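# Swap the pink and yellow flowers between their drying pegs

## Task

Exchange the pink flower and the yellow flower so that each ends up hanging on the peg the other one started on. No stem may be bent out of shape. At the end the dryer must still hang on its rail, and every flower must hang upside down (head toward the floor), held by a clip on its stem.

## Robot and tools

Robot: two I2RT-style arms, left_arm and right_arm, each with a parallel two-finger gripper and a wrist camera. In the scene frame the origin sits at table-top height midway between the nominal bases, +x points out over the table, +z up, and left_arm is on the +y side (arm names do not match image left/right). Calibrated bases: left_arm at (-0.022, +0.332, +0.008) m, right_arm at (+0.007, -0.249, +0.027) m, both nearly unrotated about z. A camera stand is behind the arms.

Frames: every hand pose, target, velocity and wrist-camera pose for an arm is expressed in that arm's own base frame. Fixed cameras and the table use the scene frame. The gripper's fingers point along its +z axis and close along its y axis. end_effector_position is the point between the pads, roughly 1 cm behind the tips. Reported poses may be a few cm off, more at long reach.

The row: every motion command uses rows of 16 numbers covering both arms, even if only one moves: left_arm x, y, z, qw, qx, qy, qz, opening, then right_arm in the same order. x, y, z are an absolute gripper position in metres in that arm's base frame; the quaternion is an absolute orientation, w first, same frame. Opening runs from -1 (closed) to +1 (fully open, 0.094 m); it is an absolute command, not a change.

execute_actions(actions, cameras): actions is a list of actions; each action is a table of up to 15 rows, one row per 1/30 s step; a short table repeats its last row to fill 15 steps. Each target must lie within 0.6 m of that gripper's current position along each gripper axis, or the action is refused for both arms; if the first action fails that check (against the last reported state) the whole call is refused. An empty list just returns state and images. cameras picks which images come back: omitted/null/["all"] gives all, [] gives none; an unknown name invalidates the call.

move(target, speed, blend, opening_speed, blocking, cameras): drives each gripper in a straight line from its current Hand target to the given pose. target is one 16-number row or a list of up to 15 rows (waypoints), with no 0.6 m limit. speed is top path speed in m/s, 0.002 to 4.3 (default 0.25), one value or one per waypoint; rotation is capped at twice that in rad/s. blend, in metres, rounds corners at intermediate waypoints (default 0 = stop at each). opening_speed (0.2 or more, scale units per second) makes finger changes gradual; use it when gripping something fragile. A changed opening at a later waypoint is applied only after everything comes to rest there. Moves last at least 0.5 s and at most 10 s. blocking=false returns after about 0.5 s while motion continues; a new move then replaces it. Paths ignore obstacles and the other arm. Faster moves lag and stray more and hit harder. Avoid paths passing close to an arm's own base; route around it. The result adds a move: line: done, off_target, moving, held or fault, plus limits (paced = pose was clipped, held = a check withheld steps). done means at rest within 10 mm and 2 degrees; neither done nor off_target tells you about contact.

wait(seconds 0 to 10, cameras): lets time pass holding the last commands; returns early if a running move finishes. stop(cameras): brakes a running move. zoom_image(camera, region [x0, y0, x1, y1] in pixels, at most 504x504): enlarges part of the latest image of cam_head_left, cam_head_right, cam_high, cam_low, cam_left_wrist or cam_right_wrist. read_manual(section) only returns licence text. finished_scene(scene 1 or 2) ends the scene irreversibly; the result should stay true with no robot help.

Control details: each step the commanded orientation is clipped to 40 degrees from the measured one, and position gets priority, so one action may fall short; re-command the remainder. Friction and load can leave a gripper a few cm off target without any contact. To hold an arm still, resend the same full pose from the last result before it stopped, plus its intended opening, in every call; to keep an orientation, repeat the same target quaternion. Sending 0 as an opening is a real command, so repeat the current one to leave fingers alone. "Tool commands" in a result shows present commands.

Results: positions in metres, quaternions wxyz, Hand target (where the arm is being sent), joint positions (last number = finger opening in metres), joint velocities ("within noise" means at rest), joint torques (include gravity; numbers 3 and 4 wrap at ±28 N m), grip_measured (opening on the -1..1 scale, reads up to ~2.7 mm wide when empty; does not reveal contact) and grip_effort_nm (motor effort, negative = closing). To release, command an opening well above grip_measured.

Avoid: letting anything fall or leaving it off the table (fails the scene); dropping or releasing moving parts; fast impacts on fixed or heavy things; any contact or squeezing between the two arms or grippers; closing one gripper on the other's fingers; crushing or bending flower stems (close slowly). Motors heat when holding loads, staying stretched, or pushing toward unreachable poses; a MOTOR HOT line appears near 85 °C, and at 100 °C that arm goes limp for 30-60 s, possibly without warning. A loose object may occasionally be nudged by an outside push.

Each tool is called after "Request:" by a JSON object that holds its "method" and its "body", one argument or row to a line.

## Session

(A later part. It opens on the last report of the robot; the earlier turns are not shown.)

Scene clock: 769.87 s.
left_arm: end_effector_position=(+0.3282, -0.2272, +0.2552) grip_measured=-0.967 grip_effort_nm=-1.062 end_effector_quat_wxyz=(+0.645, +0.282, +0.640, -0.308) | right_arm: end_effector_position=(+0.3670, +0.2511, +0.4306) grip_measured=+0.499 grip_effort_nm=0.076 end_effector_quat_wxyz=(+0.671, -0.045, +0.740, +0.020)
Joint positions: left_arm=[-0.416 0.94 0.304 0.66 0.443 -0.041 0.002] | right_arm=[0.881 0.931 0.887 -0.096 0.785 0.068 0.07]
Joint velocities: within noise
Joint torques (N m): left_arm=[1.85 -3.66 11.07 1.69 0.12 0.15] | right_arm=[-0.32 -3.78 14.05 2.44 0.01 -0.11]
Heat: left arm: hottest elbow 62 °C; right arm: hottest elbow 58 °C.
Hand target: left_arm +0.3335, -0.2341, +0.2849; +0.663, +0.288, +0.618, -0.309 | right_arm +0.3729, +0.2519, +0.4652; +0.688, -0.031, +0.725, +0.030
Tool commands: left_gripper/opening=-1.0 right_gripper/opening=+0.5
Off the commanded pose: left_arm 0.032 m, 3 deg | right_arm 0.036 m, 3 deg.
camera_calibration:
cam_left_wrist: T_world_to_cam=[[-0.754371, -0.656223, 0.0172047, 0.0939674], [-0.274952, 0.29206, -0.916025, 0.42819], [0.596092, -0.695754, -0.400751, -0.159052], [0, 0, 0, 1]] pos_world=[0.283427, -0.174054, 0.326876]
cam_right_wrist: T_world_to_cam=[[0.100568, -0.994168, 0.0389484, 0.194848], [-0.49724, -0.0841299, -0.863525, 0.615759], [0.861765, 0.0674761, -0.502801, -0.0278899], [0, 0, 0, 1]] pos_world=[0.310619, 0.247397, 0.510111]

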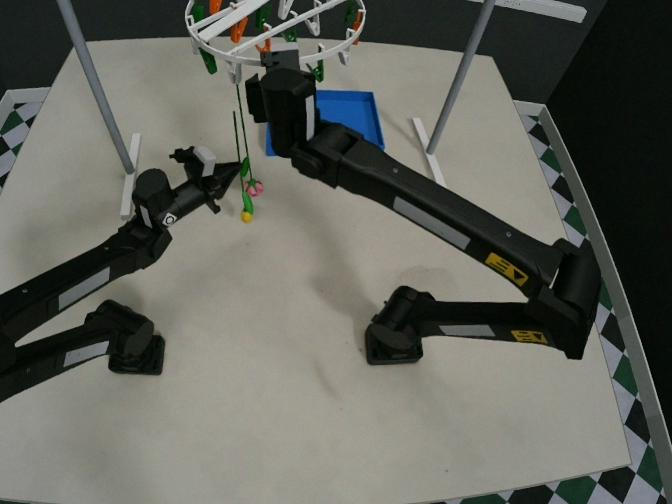

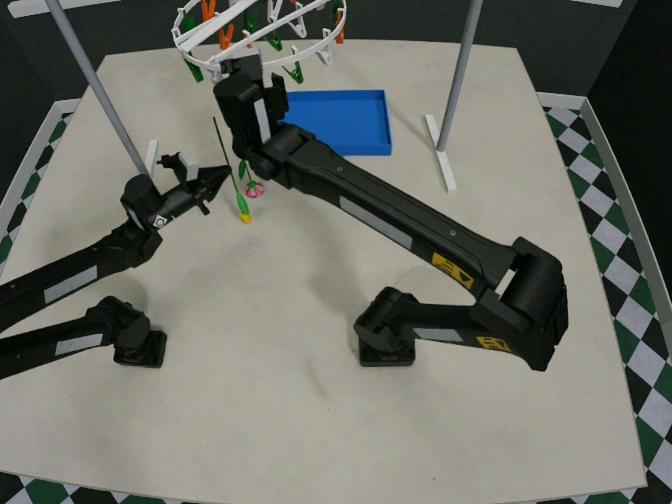

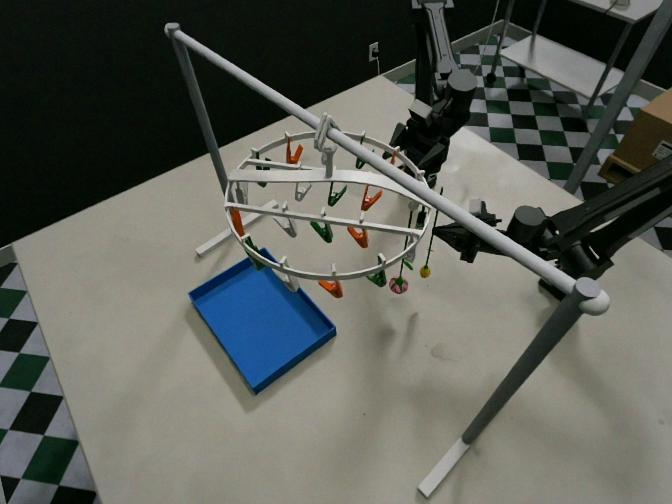

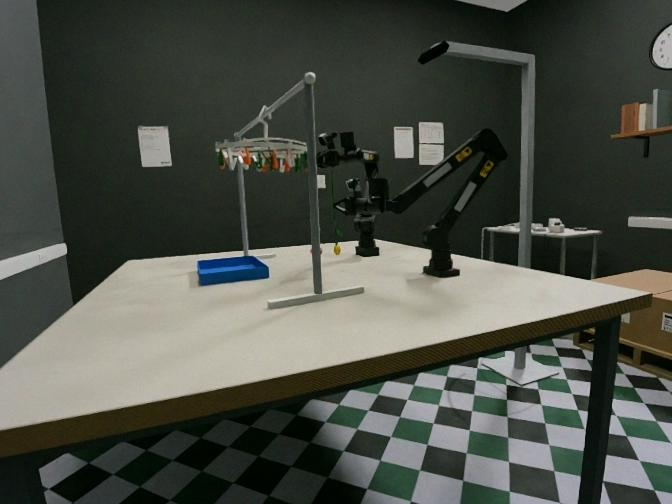

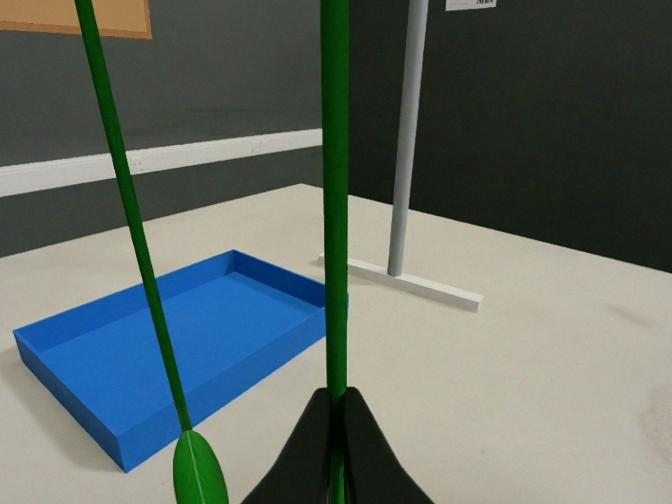

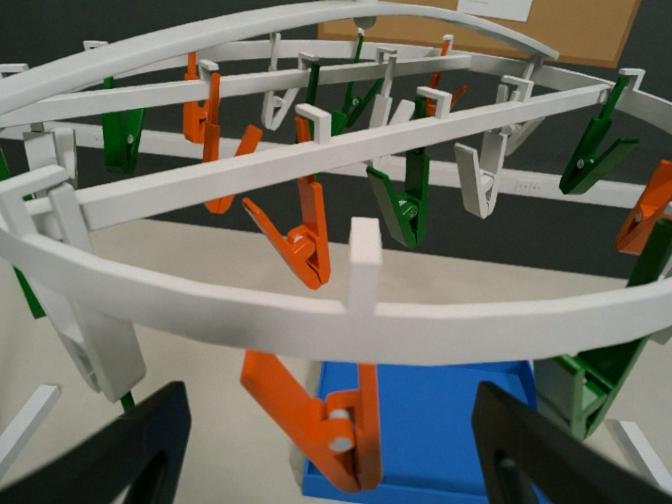

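Request:
{"method": "move", "body": {
  "target": [0.335,-0.235,0.285,0.6629,0.2882,0.6181,-0.3091,-1,0.392,0.2535,0.470,0.6877,-0.0316,0.7247,0.03,0.5],
  "speed": 0.05,
  "cameras": ["cam_right_wrist","cam_high"]
}}

Scene clock: 774.97 s.
left_arm: end_effector_position=(+0.3277, -0.2270, +0.2567) grip_measured=-0.967 grip_effort_nm=-1.062 end_effector_quat_wxyz=(+0.647, +0.282, +0.639, -0.308) | right_arm: end_effector_position=(+0.3834, +0.2511, +0.4339) grip_measured=+0.499 grip_effort_nm=0.076 end_effector_quat_wxyz=(+0.670, -0.045, +0.741, +0.021)
Joint positions: left_arm=[-0.416 0.936 0.304 0.66 0.443 -0.041 0.002] | right_arm=[0.841 0.963 0.914 -0.089 0.746 0.064 0.07]
Joint velocities: within noise
Joint torques (N m): left_arm=[1.9 -3.37 11.11 1.68 0.11 0.14] | right_arm=[-0.26 -4.42 14.12 2.55 -0.01 -0.13]
Heat: left arm: hottest elbow 62 °C; right arm: hottest elbow 59 °C.
Hand target: left_arm +0.3336, -0.2340, +0.2850; +0.663, +0.288, +0.618, -0.309 | right_arm +0.3898, +0.2520, +0.4692; +0.688, -0.032, +0.725, +0.030
Off the commanded pose: left_arm 0.030 m, 3 deg | right_arm 0.037 m, 3 deg.
move: off_target (left_arm, right_arm)
camera_calibration:
cam_right_wrist: T_world_to_cam=[[0.100377, -0.99423, 0.0378245, 0.193697], [-0.499396, -0.0832269, -0.862367, 0.626921], [0.860539, 0.0676727, -0.504869, -0.0390217], [0, 0, 0, 1]] pos_world=[0.327219, 0.247397, 0.513608]
Images, in order (width x height): cam_high 672x504, cam_right_wrist 672x504.

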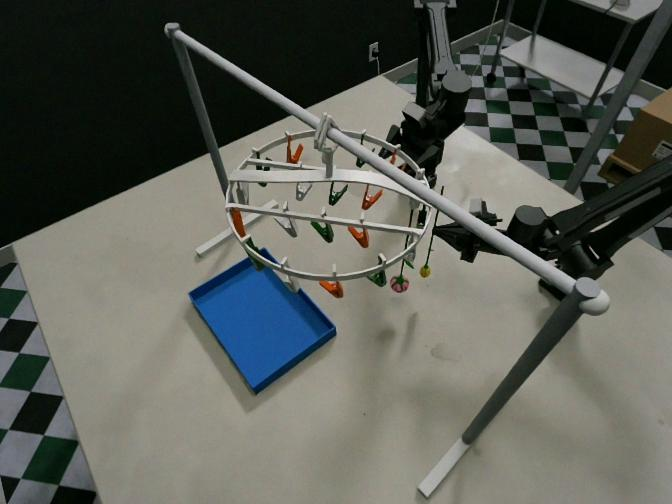

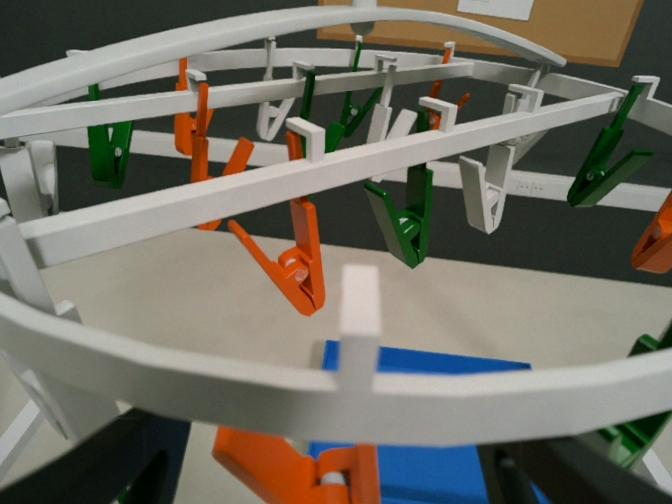

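Request:
{"method": "move", "body": {
  "target": [0.335,-0.235,0.285,0.6629,0.2882,0.6181,-0.3091,-1,0.391,0.2535,0.463,0.6877,-0.0316,0.7247,0.03,0.5],
  "speed": 0.05,
  "cameras": ["cam_right_wrist"]
}}

Request:
{"method": "move", "body": {
  "target": [0.335,-0.235,0.285,0.6629,0.2882,0.6181,-0.3091,-1,0.391,0.2535,0.463,0.6877,-0.0316,0.7247,0.03,-0.8],
  "speed": 0.05,
  "opening_speed": 0.5
}}

Scene clock: 780.50 s.
left_arm: end_effector_position=(+0.3276, -0.2270, +0.2567) grip_measured=-0.967 grip_effort_nm=-1.062 end_effector_quat_wxyz=(+0.647, +0.282, +0.638, -0.308) | right_arm: end_effector_position=(+0.3839, +0.2515, +0.4372) grip_measured=+0.499 grip_effort_nm=0.071 end_effector_quat_wxyz=(+0.674, -0.041, +0.737, +0.025)
Joint positions: left_arm=[-0.416 0.936 0.304 0.66 0.444 -0.041 0.002] | right_arm=[0.841 0.963 0.915 -0.073 0.745 0.064 0.07]
Joint velocities: within noise
Joint torques (N m): left_arm=[1.9 -3.31 11.1 1.69 0.11 0.15] | right_arm=[-0.21 -4.37 12.89 2.61 0.06 -0.12]
Heat: left arm: hottest elbow 63 °C; right arm: hottest elbow 60 °C.
Hand target: left_arm +0.3335, -0.2341, +0.2850; +0.663, +0.288, +0.618, -0.309 | right_arm +0.3898, +0.2526, +0.4624; +0.688, -0.032, +0.725, +0.030
Off the commanded pose: left_arm 0.030 m, 3 deg | right_arm 0.027 m, 2 deg.
move: off_target (left_arm, right_arm)
camera_calibration:
cam_right_wrist: T_world_to_cam=[[0.100006, -0.994622, 0.0269411, 0.198879], [-0.490186, -0.0728134, -0.868571, 0.626532], [0.865862, 0.0736561, -0.494832, -0.0457239], [0, 0, 0, 1]] pos_world=[0.326819, 0.246797, 0.516204]
Images, in order (width x height): cam_right_wrist 672x504.

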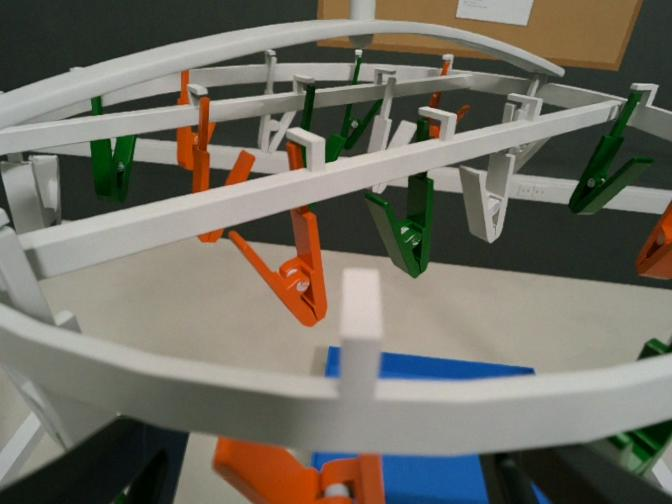

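Scene clock: 783.30 s.
left_arm: end_effector_position=(+0.3276, -0.2270, +0.2567) grip_measured=-0.967 grip_effort_nm=-1.062 end_effector_quat_wxyz=(+0.647, +0.282, +0.638, -0.308) | right_arm: end_effector_position=(+0.3841, +0.2517, +0.4371) grip_measured=-0.574 grip_effort_nm=-1.033 end_effector_quat_wxyz=(+0.675, -0.041, +0.737, +0.025)
Joint positions: left_arm=[-0.416 0.936 0.304 0.66 0.444 -0.041 0.002] | right_arm=[0.841 0.964 0.915 -0.072 0.745 0.064 0.02]
Joint velocities: within noise
Joint torques (N m): left_arm=[1.9 -3.37 11.1 1.69 0.11 0.14] | right_arm=[-0.21 -4.37 12.93 2.55 0.06 -0.11]
Heat: left arm: hottest elbow 63 °C; right arm: hottest elbow 60 °C.
Hand target: left_arm +0.3335, -0.2341, +0.2850; +0.663, +0.288, +0.618, -0.309 | right_arm +0.3899, +0.2527, +0.4624; +0.688, -0.032, +0.725, +0.030
Off the commanded pose: left_arm 0.030 m, 3 deg | right_arm 0.027 m, 2 deg.
move: off_target (left_arm, right_arm)
camera_calibration:
cam_left_wrist: T_world_to_cam=[[-0.754703, -0.655886, 0.0154257, 0.094277], [-0.271361, 0.290665, -0.917539, 0.428212], [0.597317, -0.696655, -0.397347, -0.159508], [0, 0, 0, 1]] pos_world=[0.282628, -0.173753, 0.328067]
cam_right_wrist: T_world_to_cam=[[0.100047, -0.994615, 0.0270627, 0.198982], [-0.48994, -0.072919, -0.868701, 0.626571], [0.865996, 0.0736518, -0.494596, -0.0461257], [0, 0, 0, 1]] pos_world=[0.327019, 0.246997, 0.516104]

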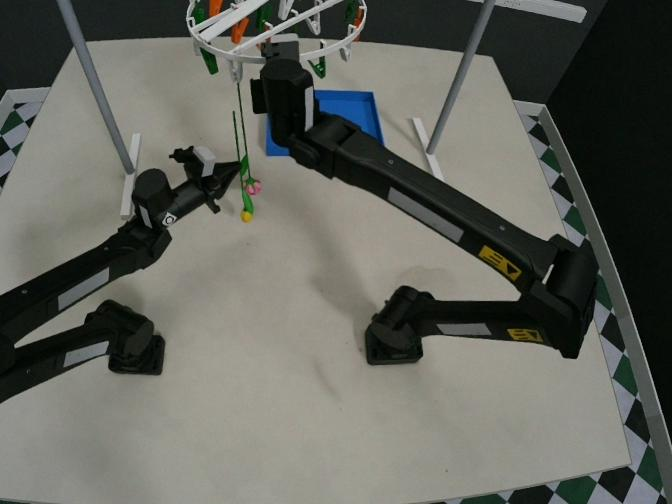

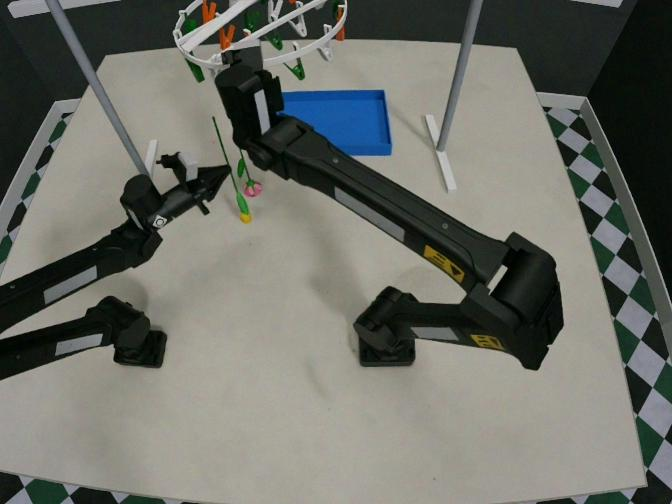

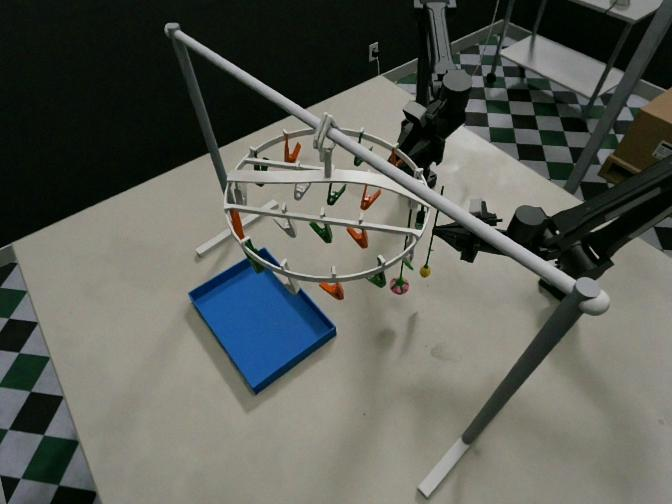

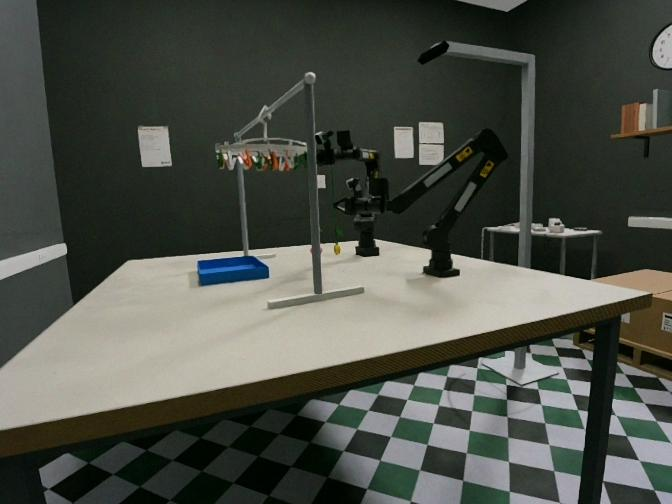

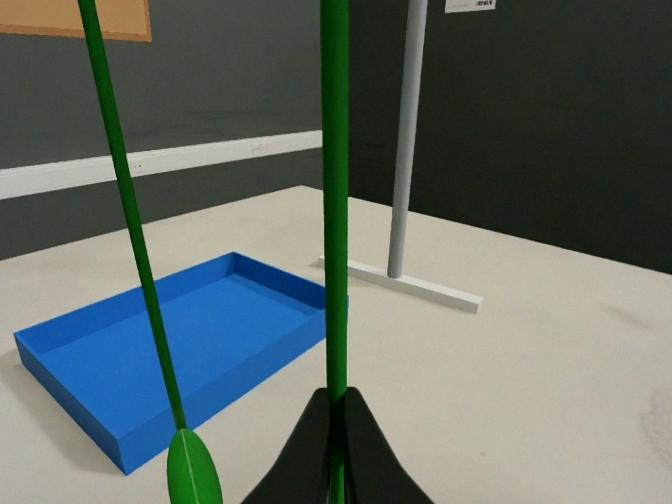

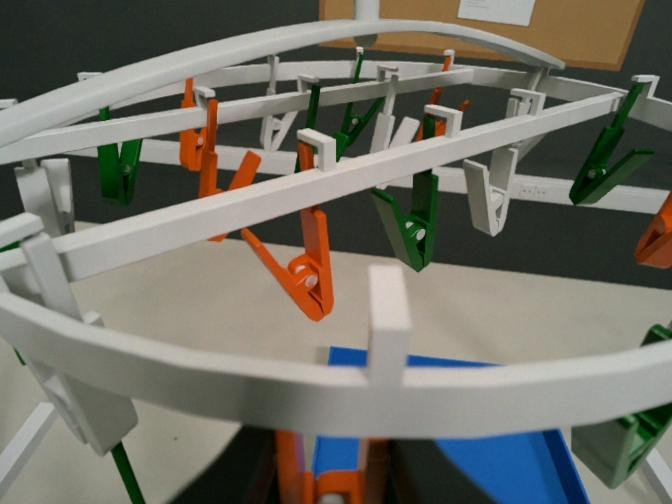

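Request:
{"method": "move", "body": {
  "target": [0.392,-0.287,0.287,0.6629,0.2882,0.6181,-0.3091,-1,0.391,0.2535,0.463,0.6877,-0.0316,0.7247,0.03,-0.8],
  "speed": 0.06
}}

Request:
{"method": "zoom_image", "body": {
  "camera": "cam_high",
  "region": [340, 130, 500, 310]
}}

Request:
{"method": "zoom_image", "body": {
  "camera": "cam_low",
  "region": [260, 120, 400, 270]
}}

Request:
{"method": "zoom_image", "body": {
  "camera": "cam_head_left",
  "region": [160, 0, 360, 240]
}}

Scene clock: 795.40 s.
left_arm: end_effector_position=(+0.3807, -0.2755, +0.2600) grip_measured=-0.967 grip_effort_nm=-1.062 end_effector_quat_wxyz=(+0.641, +0.283, +0.643, -0.308) | right_arm: end_effector_position=(+0.3841, +0.2517, +0.4372) grip_measured=-0.574 grip_effort_nm=-1.033 end_effector_quat_wxyz=(+0.675, -0.041, +0.737, +0.025)
Joint positions: left_arm=[-0.49 1.18 0.467 0.726 0.374 -0.038 0.002] | right_arm=[0.841 0.964 0.915 -0.072 0.745 0.064 0.02]
Joint velocities: within noise
Joint torques (N m): left_arm=[1.85 -4.66 10.92 2.97 -0.05 0.2] | right_arm=[-0.32 -4.37 12.96 2.51 0.05 -0.11]
Heat: left arm: hottest elbow 64 °C; right arm: hottest elbow 61 °C.
Hand target: left_arm +0.3904, -0.2858, +0.2869; +0.663, +0.288, +0.618, -0.309 | right_arm +0.3899, +0.2527, +0.4625; +0.688, -0.031, +0.725, +0.030
Off the commanded pose: left_arm 0.031 m, 4 deg | right_arm 0.027 m, 2 deg.
move: off_target (left_arm, right_arm)
camera_calibration:
cam_left_wrist: T_world_to_cam=[[-0.756697, -0.653474, 0.0195026, 0.102894], [-0.280973, 0.29813, -0.912235, 0.464092], [0.590308, -0.695765, -0.409203, -0.217638], [0, 0, 0, 1]] pos_world=[0.33673, -0.222547, 0.332296]
cam_right_wrist: T_world_to_cam=[[0.100029, -0.994622, 0.0268607, 0.199094], [-0.489757, -0.0727179, -0.868821, 0.626523], [0.866102, 0.0737518, -0.494397, -0.046288], [0, 0, 0, 1]] pos_world=[0.327019, 0.246997, 0.516104]

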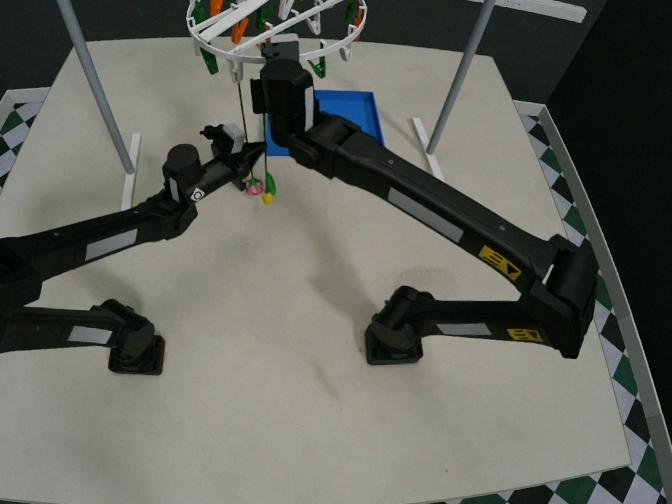

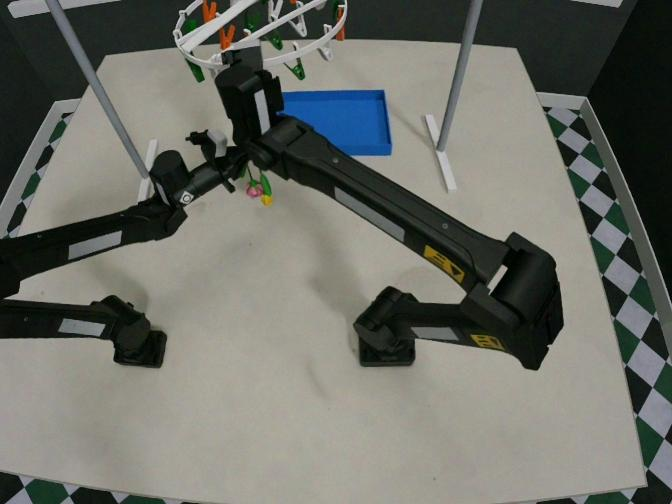

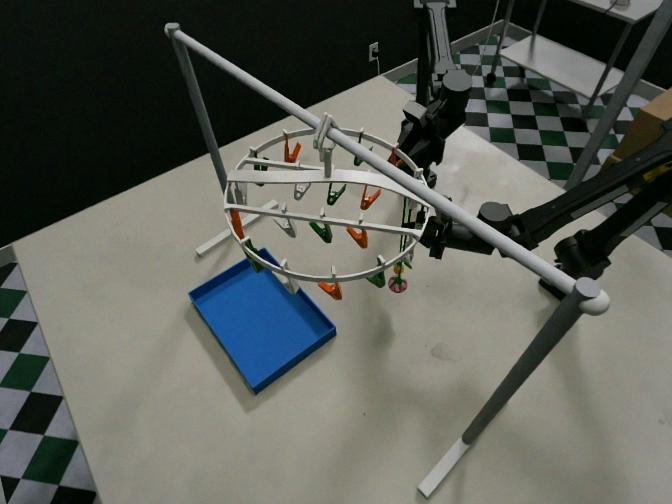

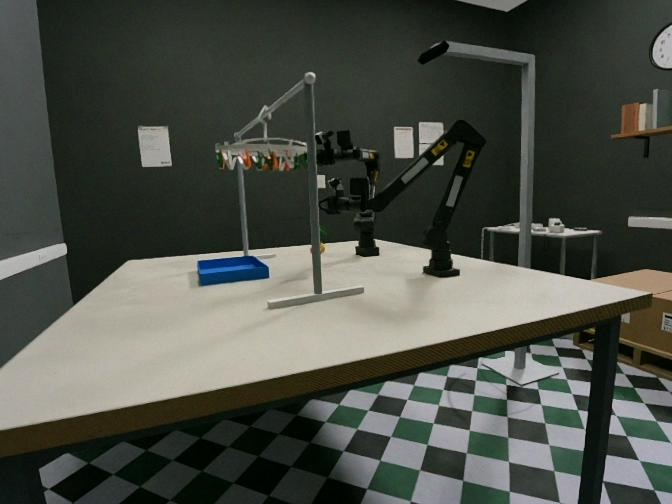

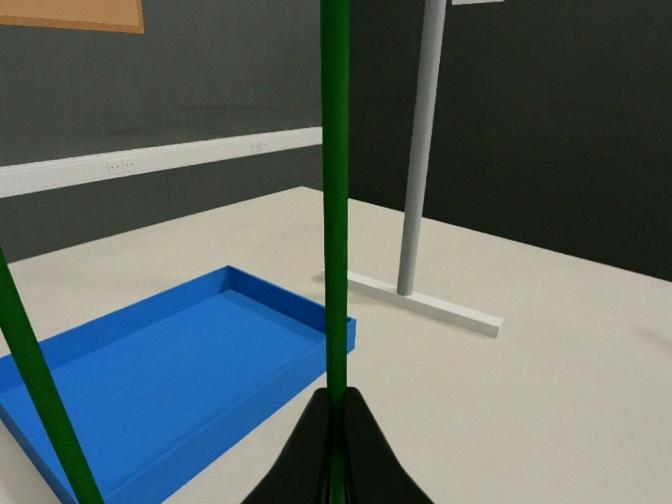

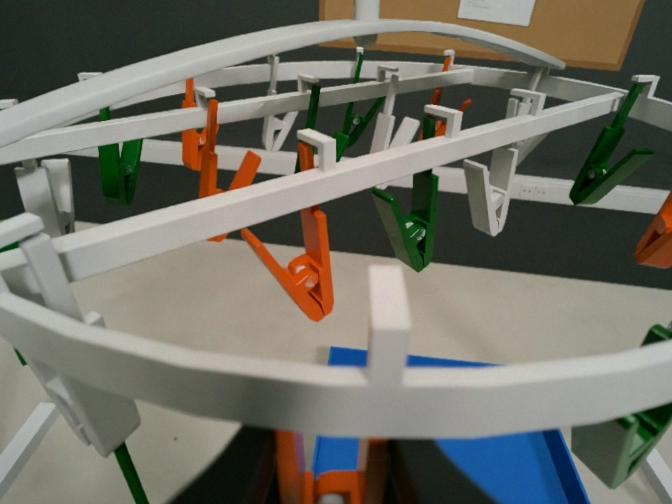

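Scaled by 2.800 from the camera's 672x504 image, which has a finer 960x720 frame.

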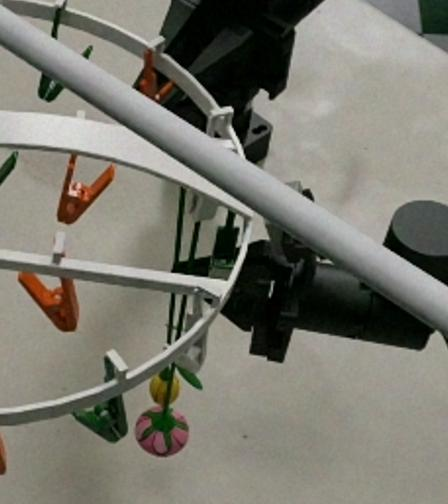

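Scaled by 3.360 from the camera's 672x504 image, which has a finer 960x720 frame.

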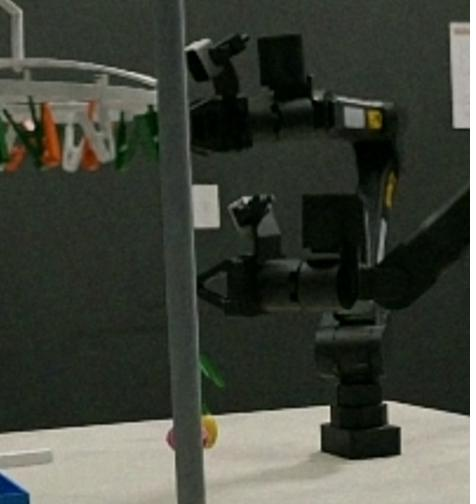

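Scaled by 2.100 from the camera's 672x504 image, which has a finer 960x720 frame.

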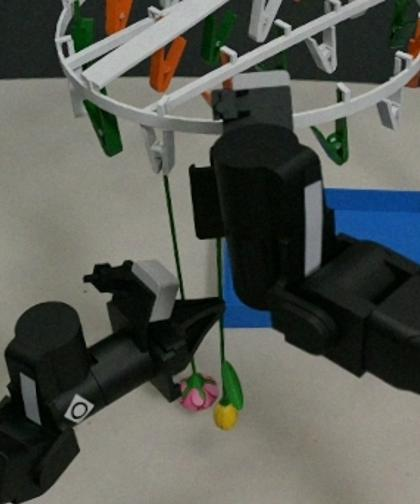

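Request:
{"method": "zoom_image", "body": {
  "camera": "cam_high",
  "region": [375, 135, 445, 205]
}}

Request:
{"method": "zoom_image", "body": {
  "camera": "cam_low",
  "region": [285, 130, 345, 200]
}}

Scaled by 7.200 from the camera's 672x504 image, which has a finer 960x720 frame.

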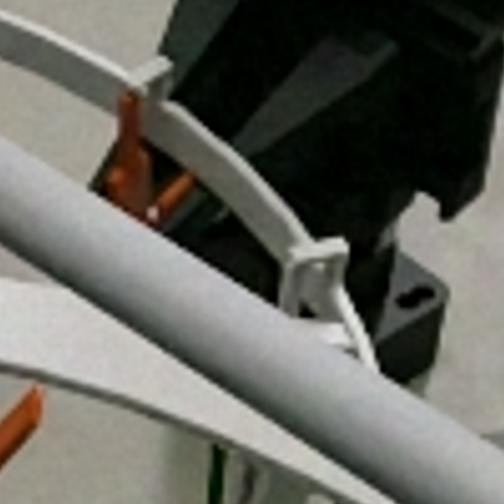

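Scaled by 7.200 from the camera's 672x504 image, which has a finer 960x720 frame.

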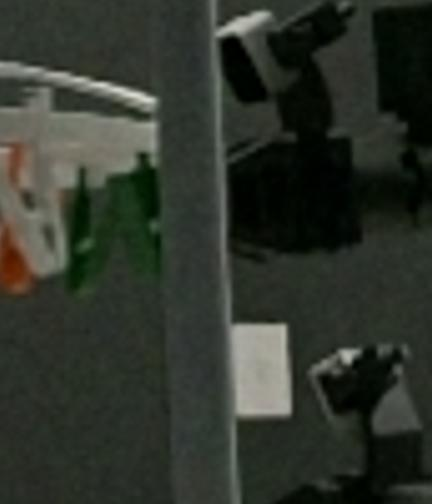

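Request:
{"method": "move", "body": {
  "target": [0.330,-0.268,0.270,0.8373,0.1617,0.3468,-0.3905,-1,0.391,0.2535,0.463,0.6877,-0.0316,0.7247,0.03,-0.8],
  "speed": 0.15,
  "cameras": ["cam_left_wrist","cam_head_left"]
}}

Scene clock: 846.67 s.
left_arm: end_effector_position=(+0.3362, -0.2674, +0.2601) grip_measured=-0.967 grip_effort_nm=-1.062 end_effector_quat_wxyz=(+0.755, +0.212, +0.516, -0.345) | right_arm: end_effector_position=(+0.3841, +0.2517, +0.4372) grip_measured=-0.574 grip_effort_nm=-1.033 end_effector_quat_wxyz=(+0.675, -0.041, +0.737, +0.025)
Joint positions: left_arm=[-0.583 1.457 0.308 1.546 0.218 -0.128 0.002] | right_arm=[0.841 0.964 0.915 -0.072 0.745 0.064 0.02]
Joint velocities: within noise
Joint torques (N m): left_arm=[1.67 -7.12 4.16 2.65 -0.11 0.1] | right_arm=[-0.15 -4.31 12.96 2.52 0.05 -0.11]
Heat: left arm: hottest elbow 62 °C; right arm: hottest elbow 63 °C.
Hand target: left_arm +0.3300, -0.2680, +0.2706; +0.763, +0.212, +0.501, -0.349 | right_arm +0.3899, +0.2527, +0.4625; +0.688, -0.031, +0.725, +0.030
Off the commanded pose: left_arm 0.012 m, 23 deg | right_arm 0.027 m, 2 deg.
joint sent to its limit (left arm) — joint 4 (wrist pitch), upper limit. The joint targets are off in orientation, not in position.
move: off_target (left_arm, right_arm)
camera_calibration:
cam_left_wrist: T_world_to_cam=[[-0.73311, -0.679676, 0.024278, 0.0582489], [-0.0501303, 0.0184025, -0.998573, 0.319253], [0.67826, -0.733281, -0.0475634, -0.319315], [0, 0, 0, 1]] pos_world=[0.275285, -0.200432, 0.302196]
Images, in order (width x height): cam_head_left 672x504, cam_left_wrist 672x504.

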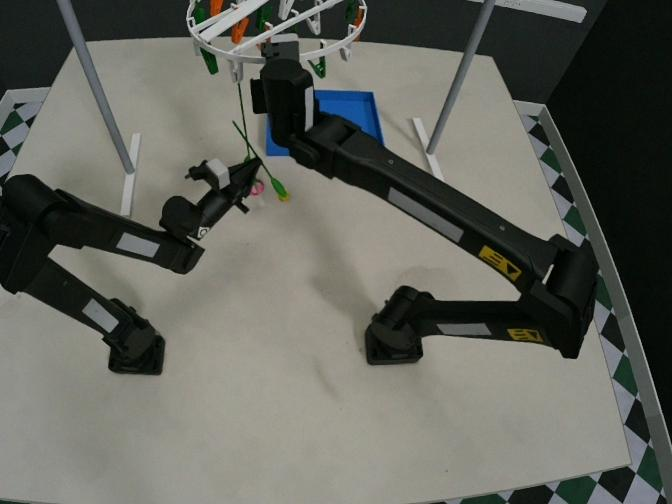

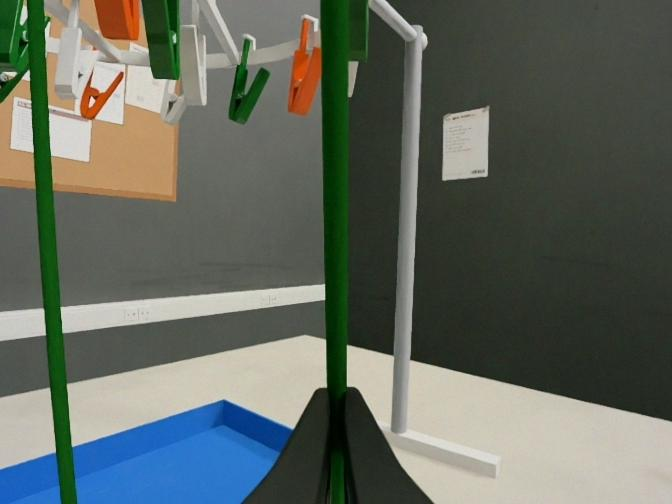

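Request:
{"method": "move", "body": {
  "target": [0.276,-0.214,0.270,0.763,0.212,0.501,-0.349,-1,0.391,0.2535,0.463,0.6877,-0.0316,0.7247,0.03,-0.8],
  "speed": 0.15,
  "cameras": ["cam_left_wrist"]
}}

Scene clock: 850.57 s.
left_arm: end_effector_position=(+0.2763, -0.2179, +0.2652) grip_measured=-0.967 grip_effort_nm=-1.057 end_effector_quat_wxyz=(+0.759, +0.217, +0.506, -0.347) | right_arm: end_effector_position=(+0.3841, +0.2517, +0.4372) grip_measured=-0.574 grip_effort_nm=-1.033 end_effector_quat_wxyz=(+0.675, -0.041, +0.737, +0.025)
Joint positions: left_arm=[-0.53 1.24 0.116 1.546 0.28 -0.147 0.002] | right_arm=[0.841 0.964 0.915 -0.072 0.745 0.064 0.02]
Joint velocities: within noise
Joint torques (N m): left_arm=[3.19 -4.01 4.34 1.94 0.08 -0.04] | right_arm=[-0.26 -4.6 12.94 2.55 0.05 -0.11]
Heat: left arm: hottest elbow 61 °C; right arm: hottest elbow 63 °C.
Hand target: left_arm +0.2760, -0.2141, +0.2698; +0.763, +0.212, +0.501, -0.349 | right_arm +0.3899, +0.2527, +0.4624; +0.688, -0.031, +0.725, +0.030
Off the commanded pose: left_arm 0.006 m, 1 deg | right_arm 0.027 m, 2 deg.
move: off_target (right_arm)
camera_calibration:
cam_left_wrist: T_world_to_cam=[[-0.740484, -0.671979, 0.0113275, 0.0550212], [-0.0280053, 0.0140117, -0.99951, 0.313631], [0.671491, -0.740438, -0.0291944, -0.246739], [0, 0, 0, 1]] pos_world=[0.215208, -0.150116, 0.305651]
Images, in order (width x height): cam_left_wrist 672x504.

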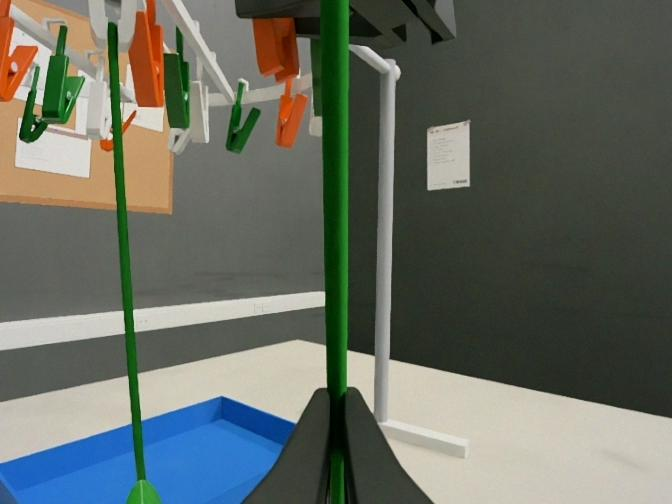

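Request:
{"method": "zoom_image", "body": {
  "camera": "cam_left_wrist",
  "region": [60, 0, 360, 160]
}}

Scaled by 1.680 from the camera's 672x504 image, which has a finer 960x720 frame.

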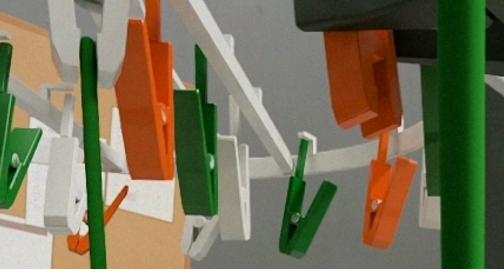

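Request:
{"method": "move", "body": {
  "target": [0.320,-0.164,0.270,0.763,0.212,0.501,-0.349,-1,0.391,0.2535,0.463,0.6877,-0.0316,0.7247,0.03,-0.8],
  "speed": 0.15,
  "cameras": ["cam_left_wrist"]
}}

Request:
{"method": "zoom_image", "body": {
  "camera": "cam_left_wrist",
  "region": [150, 0, 450, 160]
}}

Scene clock: 861.17 s.
left_arm: end_effector_position=(+0.3102, -0.1649, +0.2577) grip_measured=-0.967 grip_effort_nm=-1.062 end_effector_quat_wxyz=(+0.745, +0.215, +0.529, -0.344) | right_arm: end_effector_position=(+0.3841, +0.2517, +0.4372) grip_measured=-0.574 grip_effort_nm=-1.033 end_effector_quat_wxyz=(+0.675, -0.041, +0.737, +0.025)
Joint positions: left_arm=[-0.224 1.263 0.137 1.546 0.552 -0.277 0.002] | right_arm=[0.841 0.964 0.915 -0.072 0.745 0.064 0.02]
Joint velocities: within noise
Joint torques (N m): left_arm=[3.25 -2.43 6.74 2.54 0 -0.04] | right_arm=[-0.09 -4.19 12.9 2.52 0.05 -0.11]
Heat: left arm: hottest elbow 59 °C; right arm: hottest elbow 64 °C.
Hand target: left_arm +0.3194, -0.1639, +0.2704; +0.756, +0.214, +0.514, -0.343 | right_arm +0.3899, +0.2527, +0.4624; +0.688, -0.031, +0.725, +0.030
Off the commanded pose: left_arm 0.016 m, 4 deg | right_arm 0.027 m, 2 deg.
joint sent to its limit (left arm) — joint 4 (wrist pitch), upper limit. The joint targets still meet the commanded pose.
move: off_target (left_arm, right_arm)
camera_calibration:
cam_left_wrist: T_world_to_cam=[[-0.733925, -0.67841, 0.0333808, 0.107108], [-0.0785609, 0.0359692, -0.99626, 0.324775], [0.674672, -0.733803, -0.0796951, -0.217357], [0, 0, 0, 1]] pos_world=[0.250768, -0.0985158, 0.302663]
Images, in order (width x height): cam_left_wrist 672x504.

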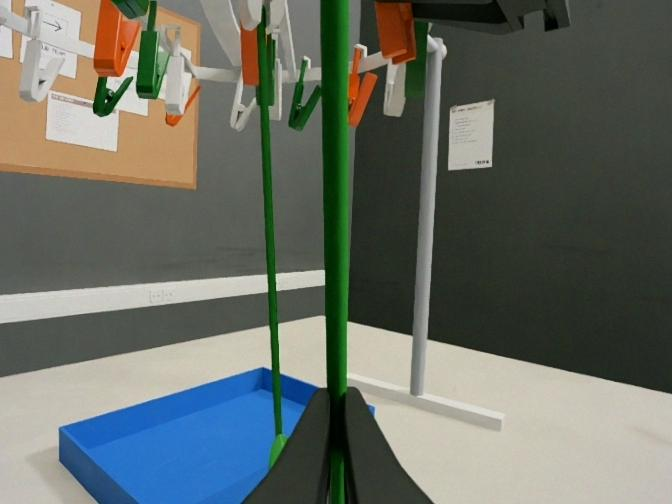

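Scaled by 1.680 from the camera's 672x504 image, which has a finer 960x720 frame.

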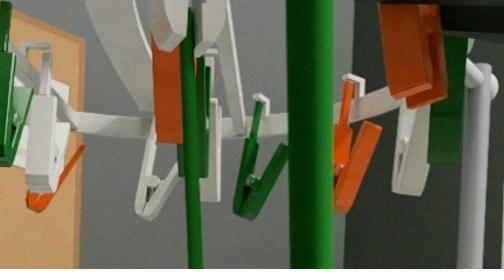

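Request:
{"method": "zoom_image", "body": {
  "camera": "cam_left_wrist",
  "region": [360, 0, 440, 80]
}}

Scaled by 6.300 from the camera's 672x504 image, which has a finer 960x720 frame.

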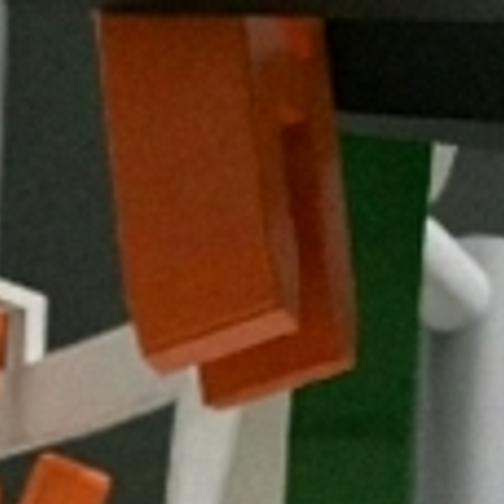

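Request:
{"method": "move", "body": {
  "target": [0.276,-0.214,0.270,0.763,0.212,0.501,-0.349,-1,0.391,0.2535,0.463,0.6877,-0.0316,0.7247,0.03,-0.8],
  "speed": 0.2,
  "cameras": ["cam_left_wrist"]
}}

Request:
{"method": "zoom_image", "body": {
  "camera": "cam_left_wrist",
  "region": [240, 10, 320, 90]
}}

Scene clock: 866.77 s.
left_arm: end_effector_position=(+0.2797, -0.2126, +0.2645) grip_measured=-0.967 grip_effort_nm=-1.067 end_effector_quat_wxyz=(+0.758, +0.208, +0.510, -0.350) | right_arm: end_effector_position=(+0.3841, +0.2517, +0.4372) grip_measured=-0.574 grip_effort_nm=-1.033 end_effector_quat_wxyz=(+0.675, -0.041, +0.737, +0.025)
Joint positions: left_arm=[-0.509 1.24 0.115 1.546 0.286 -0.17 0.002] | right_arm=[0.841 0.964 0.915 -0.072 0.745 0.064 0.02]
Joint velocities: within noise
Joint torques (N m): left_arm=[1.85 -4.01 4.45 1.95 -0.13 0.18] | right_arm=[-0.09 -4.31 12.86 2.45 0.06 -0.12]
Heat: left arm: hottest elbow 58 °C; right arm: hottest elbow 64 °C.
Hand target: left_arm +0.2761, -0.2140, +0.2699; +0.763, +0.212, +0.501, -0.349 | right_arm +0.3899, +0.2527, +0.4624; +0.688, -0.031, +0.725, +0.030
Off the commanded pose: left_arm 0.007 m, 1 deg | right_arm 0.027 m, 2 deg.
move: off_target (right_arm)
camera_calibration:
cam_left_wrist: T_world_to_cam=[[-0.735843, -0.676469, 0.0304028, 0.0538827], [-0.0435663, 0.00248955, -0.999047, 0.314779], [0.675749, -0.736467, -0.0313032, -0.244957], [0, 0, 0, 1]] pos_world=[0.218893, -0.144737, 0.305173]
Images, in order (width x height): cam_left_wrist 672x504.

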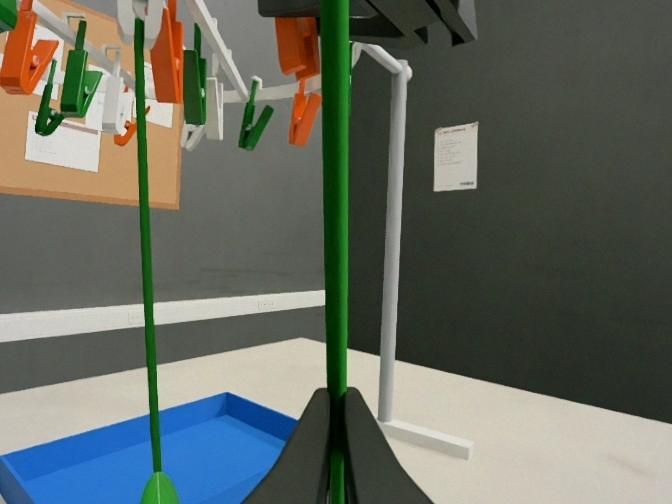

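Scaled by 6.300 from the camera's 672x504 image, which has a finer 960x720 frame.

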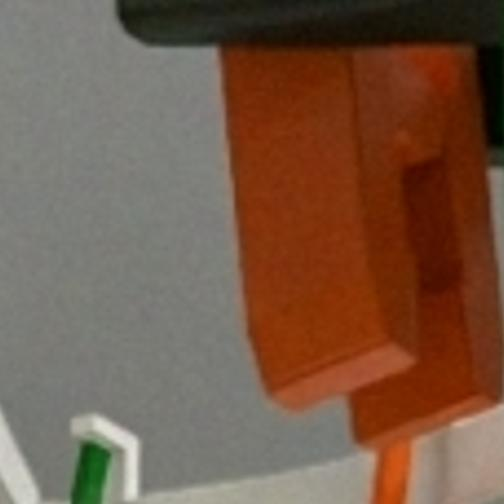

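Request:
{"method": "move", "body": {
  "target": [
    [0.335,-0.235,0.285,0.6629,0.2882,0.6181,-0.3091,-1,0.391,0.2535,0.463,0.6877,-0.0316,0.7247,0.03,-0.8],
    [0.403,-0.3165,0.287,0.6629,0.2882,0.6181,-0.3091,-1,0.391,0.2535,0.463,0.6877,-0.0316,0.7247,0.03,-0.8]
  ],
  "speed": [0.15,0.07],
  "cameras": ["cam_high","cam_left_wrist"]
}}

Request:
{"method": "zoom_image", "body": {
  "camera": "cam_high",
  "region": [370, 130, 470, 280]
}}

Scene clock: 880.33 s.
left_arm: end_effector_position=(+0.3923, -0.3042, +0.2610) grip_measured=-0.967 grip_effort_nm=-1.067 end_effector_quat_wxyz=(+0.642, +0.285, +0.642, -0.307) | right_arm: end_effector_position=(+0.3841, +0.2517, +0.4372) grip_measured=-0.574 grip_effort_nm=-1.038 end_effector_quat_wxyz=(+0.675, -0.041, +0.737, +0.025)
Joint positions: left_arm=[-0.55 1.253 0.527 0.74 0.314 -0.033 0.002] | right_arm=[0.841 0.964 0.915 -0.072 0.745 0.064 0.02]
Joint velocities: within noise
Joint torques (N m): left_arm=[1.85 -5.42 10.78 2.99 -0.06 0.18] | right_arm=[-0.09 -4.07 12.93 2.48 0.06 -0.12]
Heat: left arm: hottest elbow 57 °C; right arm: hottest elbow 64 °C.
Hand target: left_arm +0.4014, -0.3153, +0.2870; +0.663, +0.288, +0.618, -0.309 | right_arm +0.3899, +0.2527, +0.4625; +0.688, -0.031, +0.725, +0.030
Off the commanded pose: left_arm 0.031 m, 4 deg | right_arm 0.027 m, 2 deg.
move: off_target (left_arm, right_arm)
camera_calibration:
cam_left_wrist: T_world_to_cam=[[-0.756967, -0.653273, 0.0153718, 0.0942027], [-0.277856, 0.300491, -0.912415, 0.476358], [0.591437, -0.694939, -0.408978, -0.244258], [0, 0, 0, 1]] pos_world=[0.348131, -0.251346, 0.333292]
Images, in order (width x height): cam_high 672x504, cam_left_wrist 672x504.

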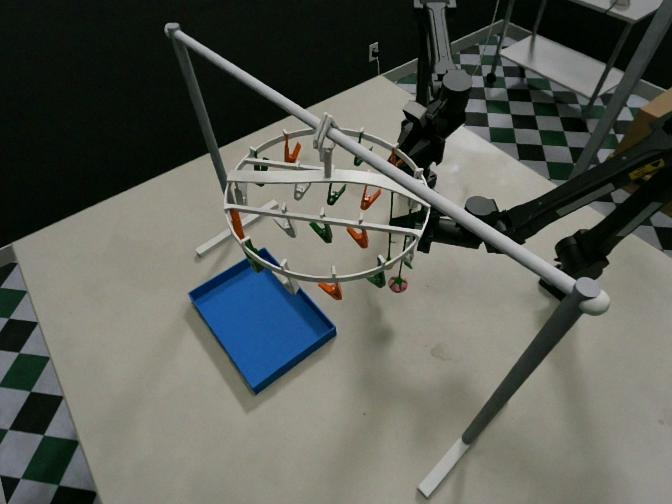

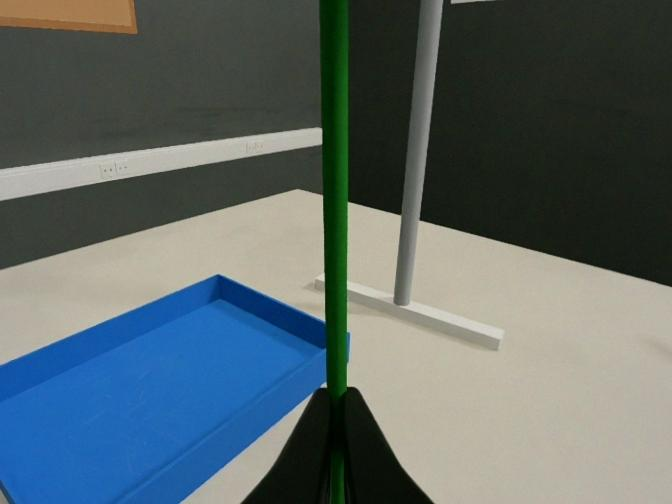

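Scaled by 3.360 from the camera's 672x504 image, which has a finer 960x720 frame.

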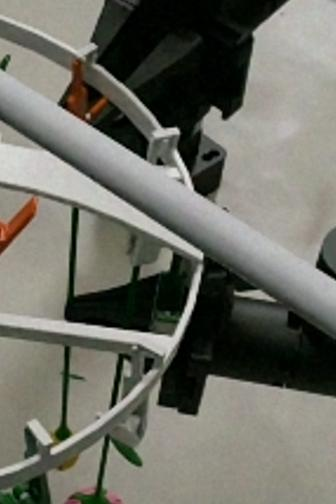

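Request:
{"method": "move", "body": {
  "target": [0.403,-0.3160,0.305,0.6629,0.2882,0.6181,-0.3091,-1,0.391,0.2535,0.463,0.6877,-0.0316,0.7247,0.03,-0.8],
  "speed": 0.05,
  "cameras": ["cam_left_wrist","cam_right_wrist"]
}}

Scene clock: 883.83 s.
left_arm: end_effector_position=(+0.3957, -0.3064, +0.2718) grip_measured=-0.967 grip_effort_nm=-1.062 end_effector_quat_wxyz=(+0.643, +0.285, +0.641, -0.307) | right_arm: end_effector_position=(+0.3841, +0.2517, +0.4372) grip_measured=-0.574 grip_effort_nm=-1.028 end_effector_quat_wxyz=(+0.675, -0.041, +0.737, +0.025)
Joint positions: left_arm=[-0.551 1.24 0.551 0.705 0.314 -0.033 0.002] | right_arm=[0.841 0.964 0.915 -0.072 0.745 0.064 0.02]
Joint velocities: within noise
Joint torques (N m): left_arm=[1.96 -7.53 11.03 1.72 -0.01 0.16] | right_arm=[-0.15 -4.37 12.96 2.44 0.05 -0.1]
Heat: left arm: hottest elbow 58 °C; right arm: hottest elbow 64 °C.
Hand target: left_arm +0.4013, -0.3148, +0.3049; +0.663, +0.288, +0.618, -0.309 | right_arm +0.3899, +0.2527, +0.4625; +0.688, -0.031, +0.725, +0.030
Off the commanded pose: left_arm 0.035 m, 4 deg | right_arm 0.027 m, 2 deg.
move: off_target (left_arm, right_arm)
camera_calibration:
cam_left_wrist: T_world_to_cam=[[-0.757284, -0.652931, 0.014204, 0.0955497], [-0.275419, 0.299566, -0.913458, 0.486814], [0.59217, -0.695659, -0.406686, -0.244516], [0, 0, 0, 1]] pos_world=[0.351231, -0.253545, 0.343886]
cam_right_wrist: T_world_to_cam=[[0.100047, -0.994629, 0.0265282, 0.199259], [-0.489501, -0.0724147, -0.868991, 0.626539], [0.866244, 0.0739542, -0.494117, -0.0464798], [0, 0, 0, 1]] pos_world=[0.327019, 0.246997, 0.516204]
Images, in order (width x height): cam_left_wrist 672x504, cam_right_wrist 672x504.

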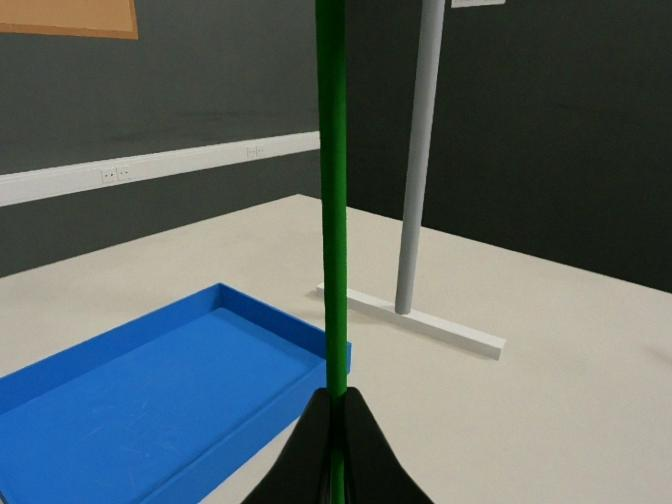

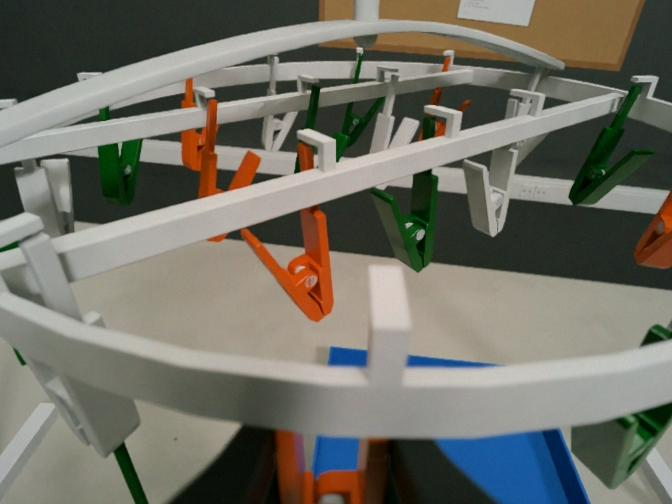

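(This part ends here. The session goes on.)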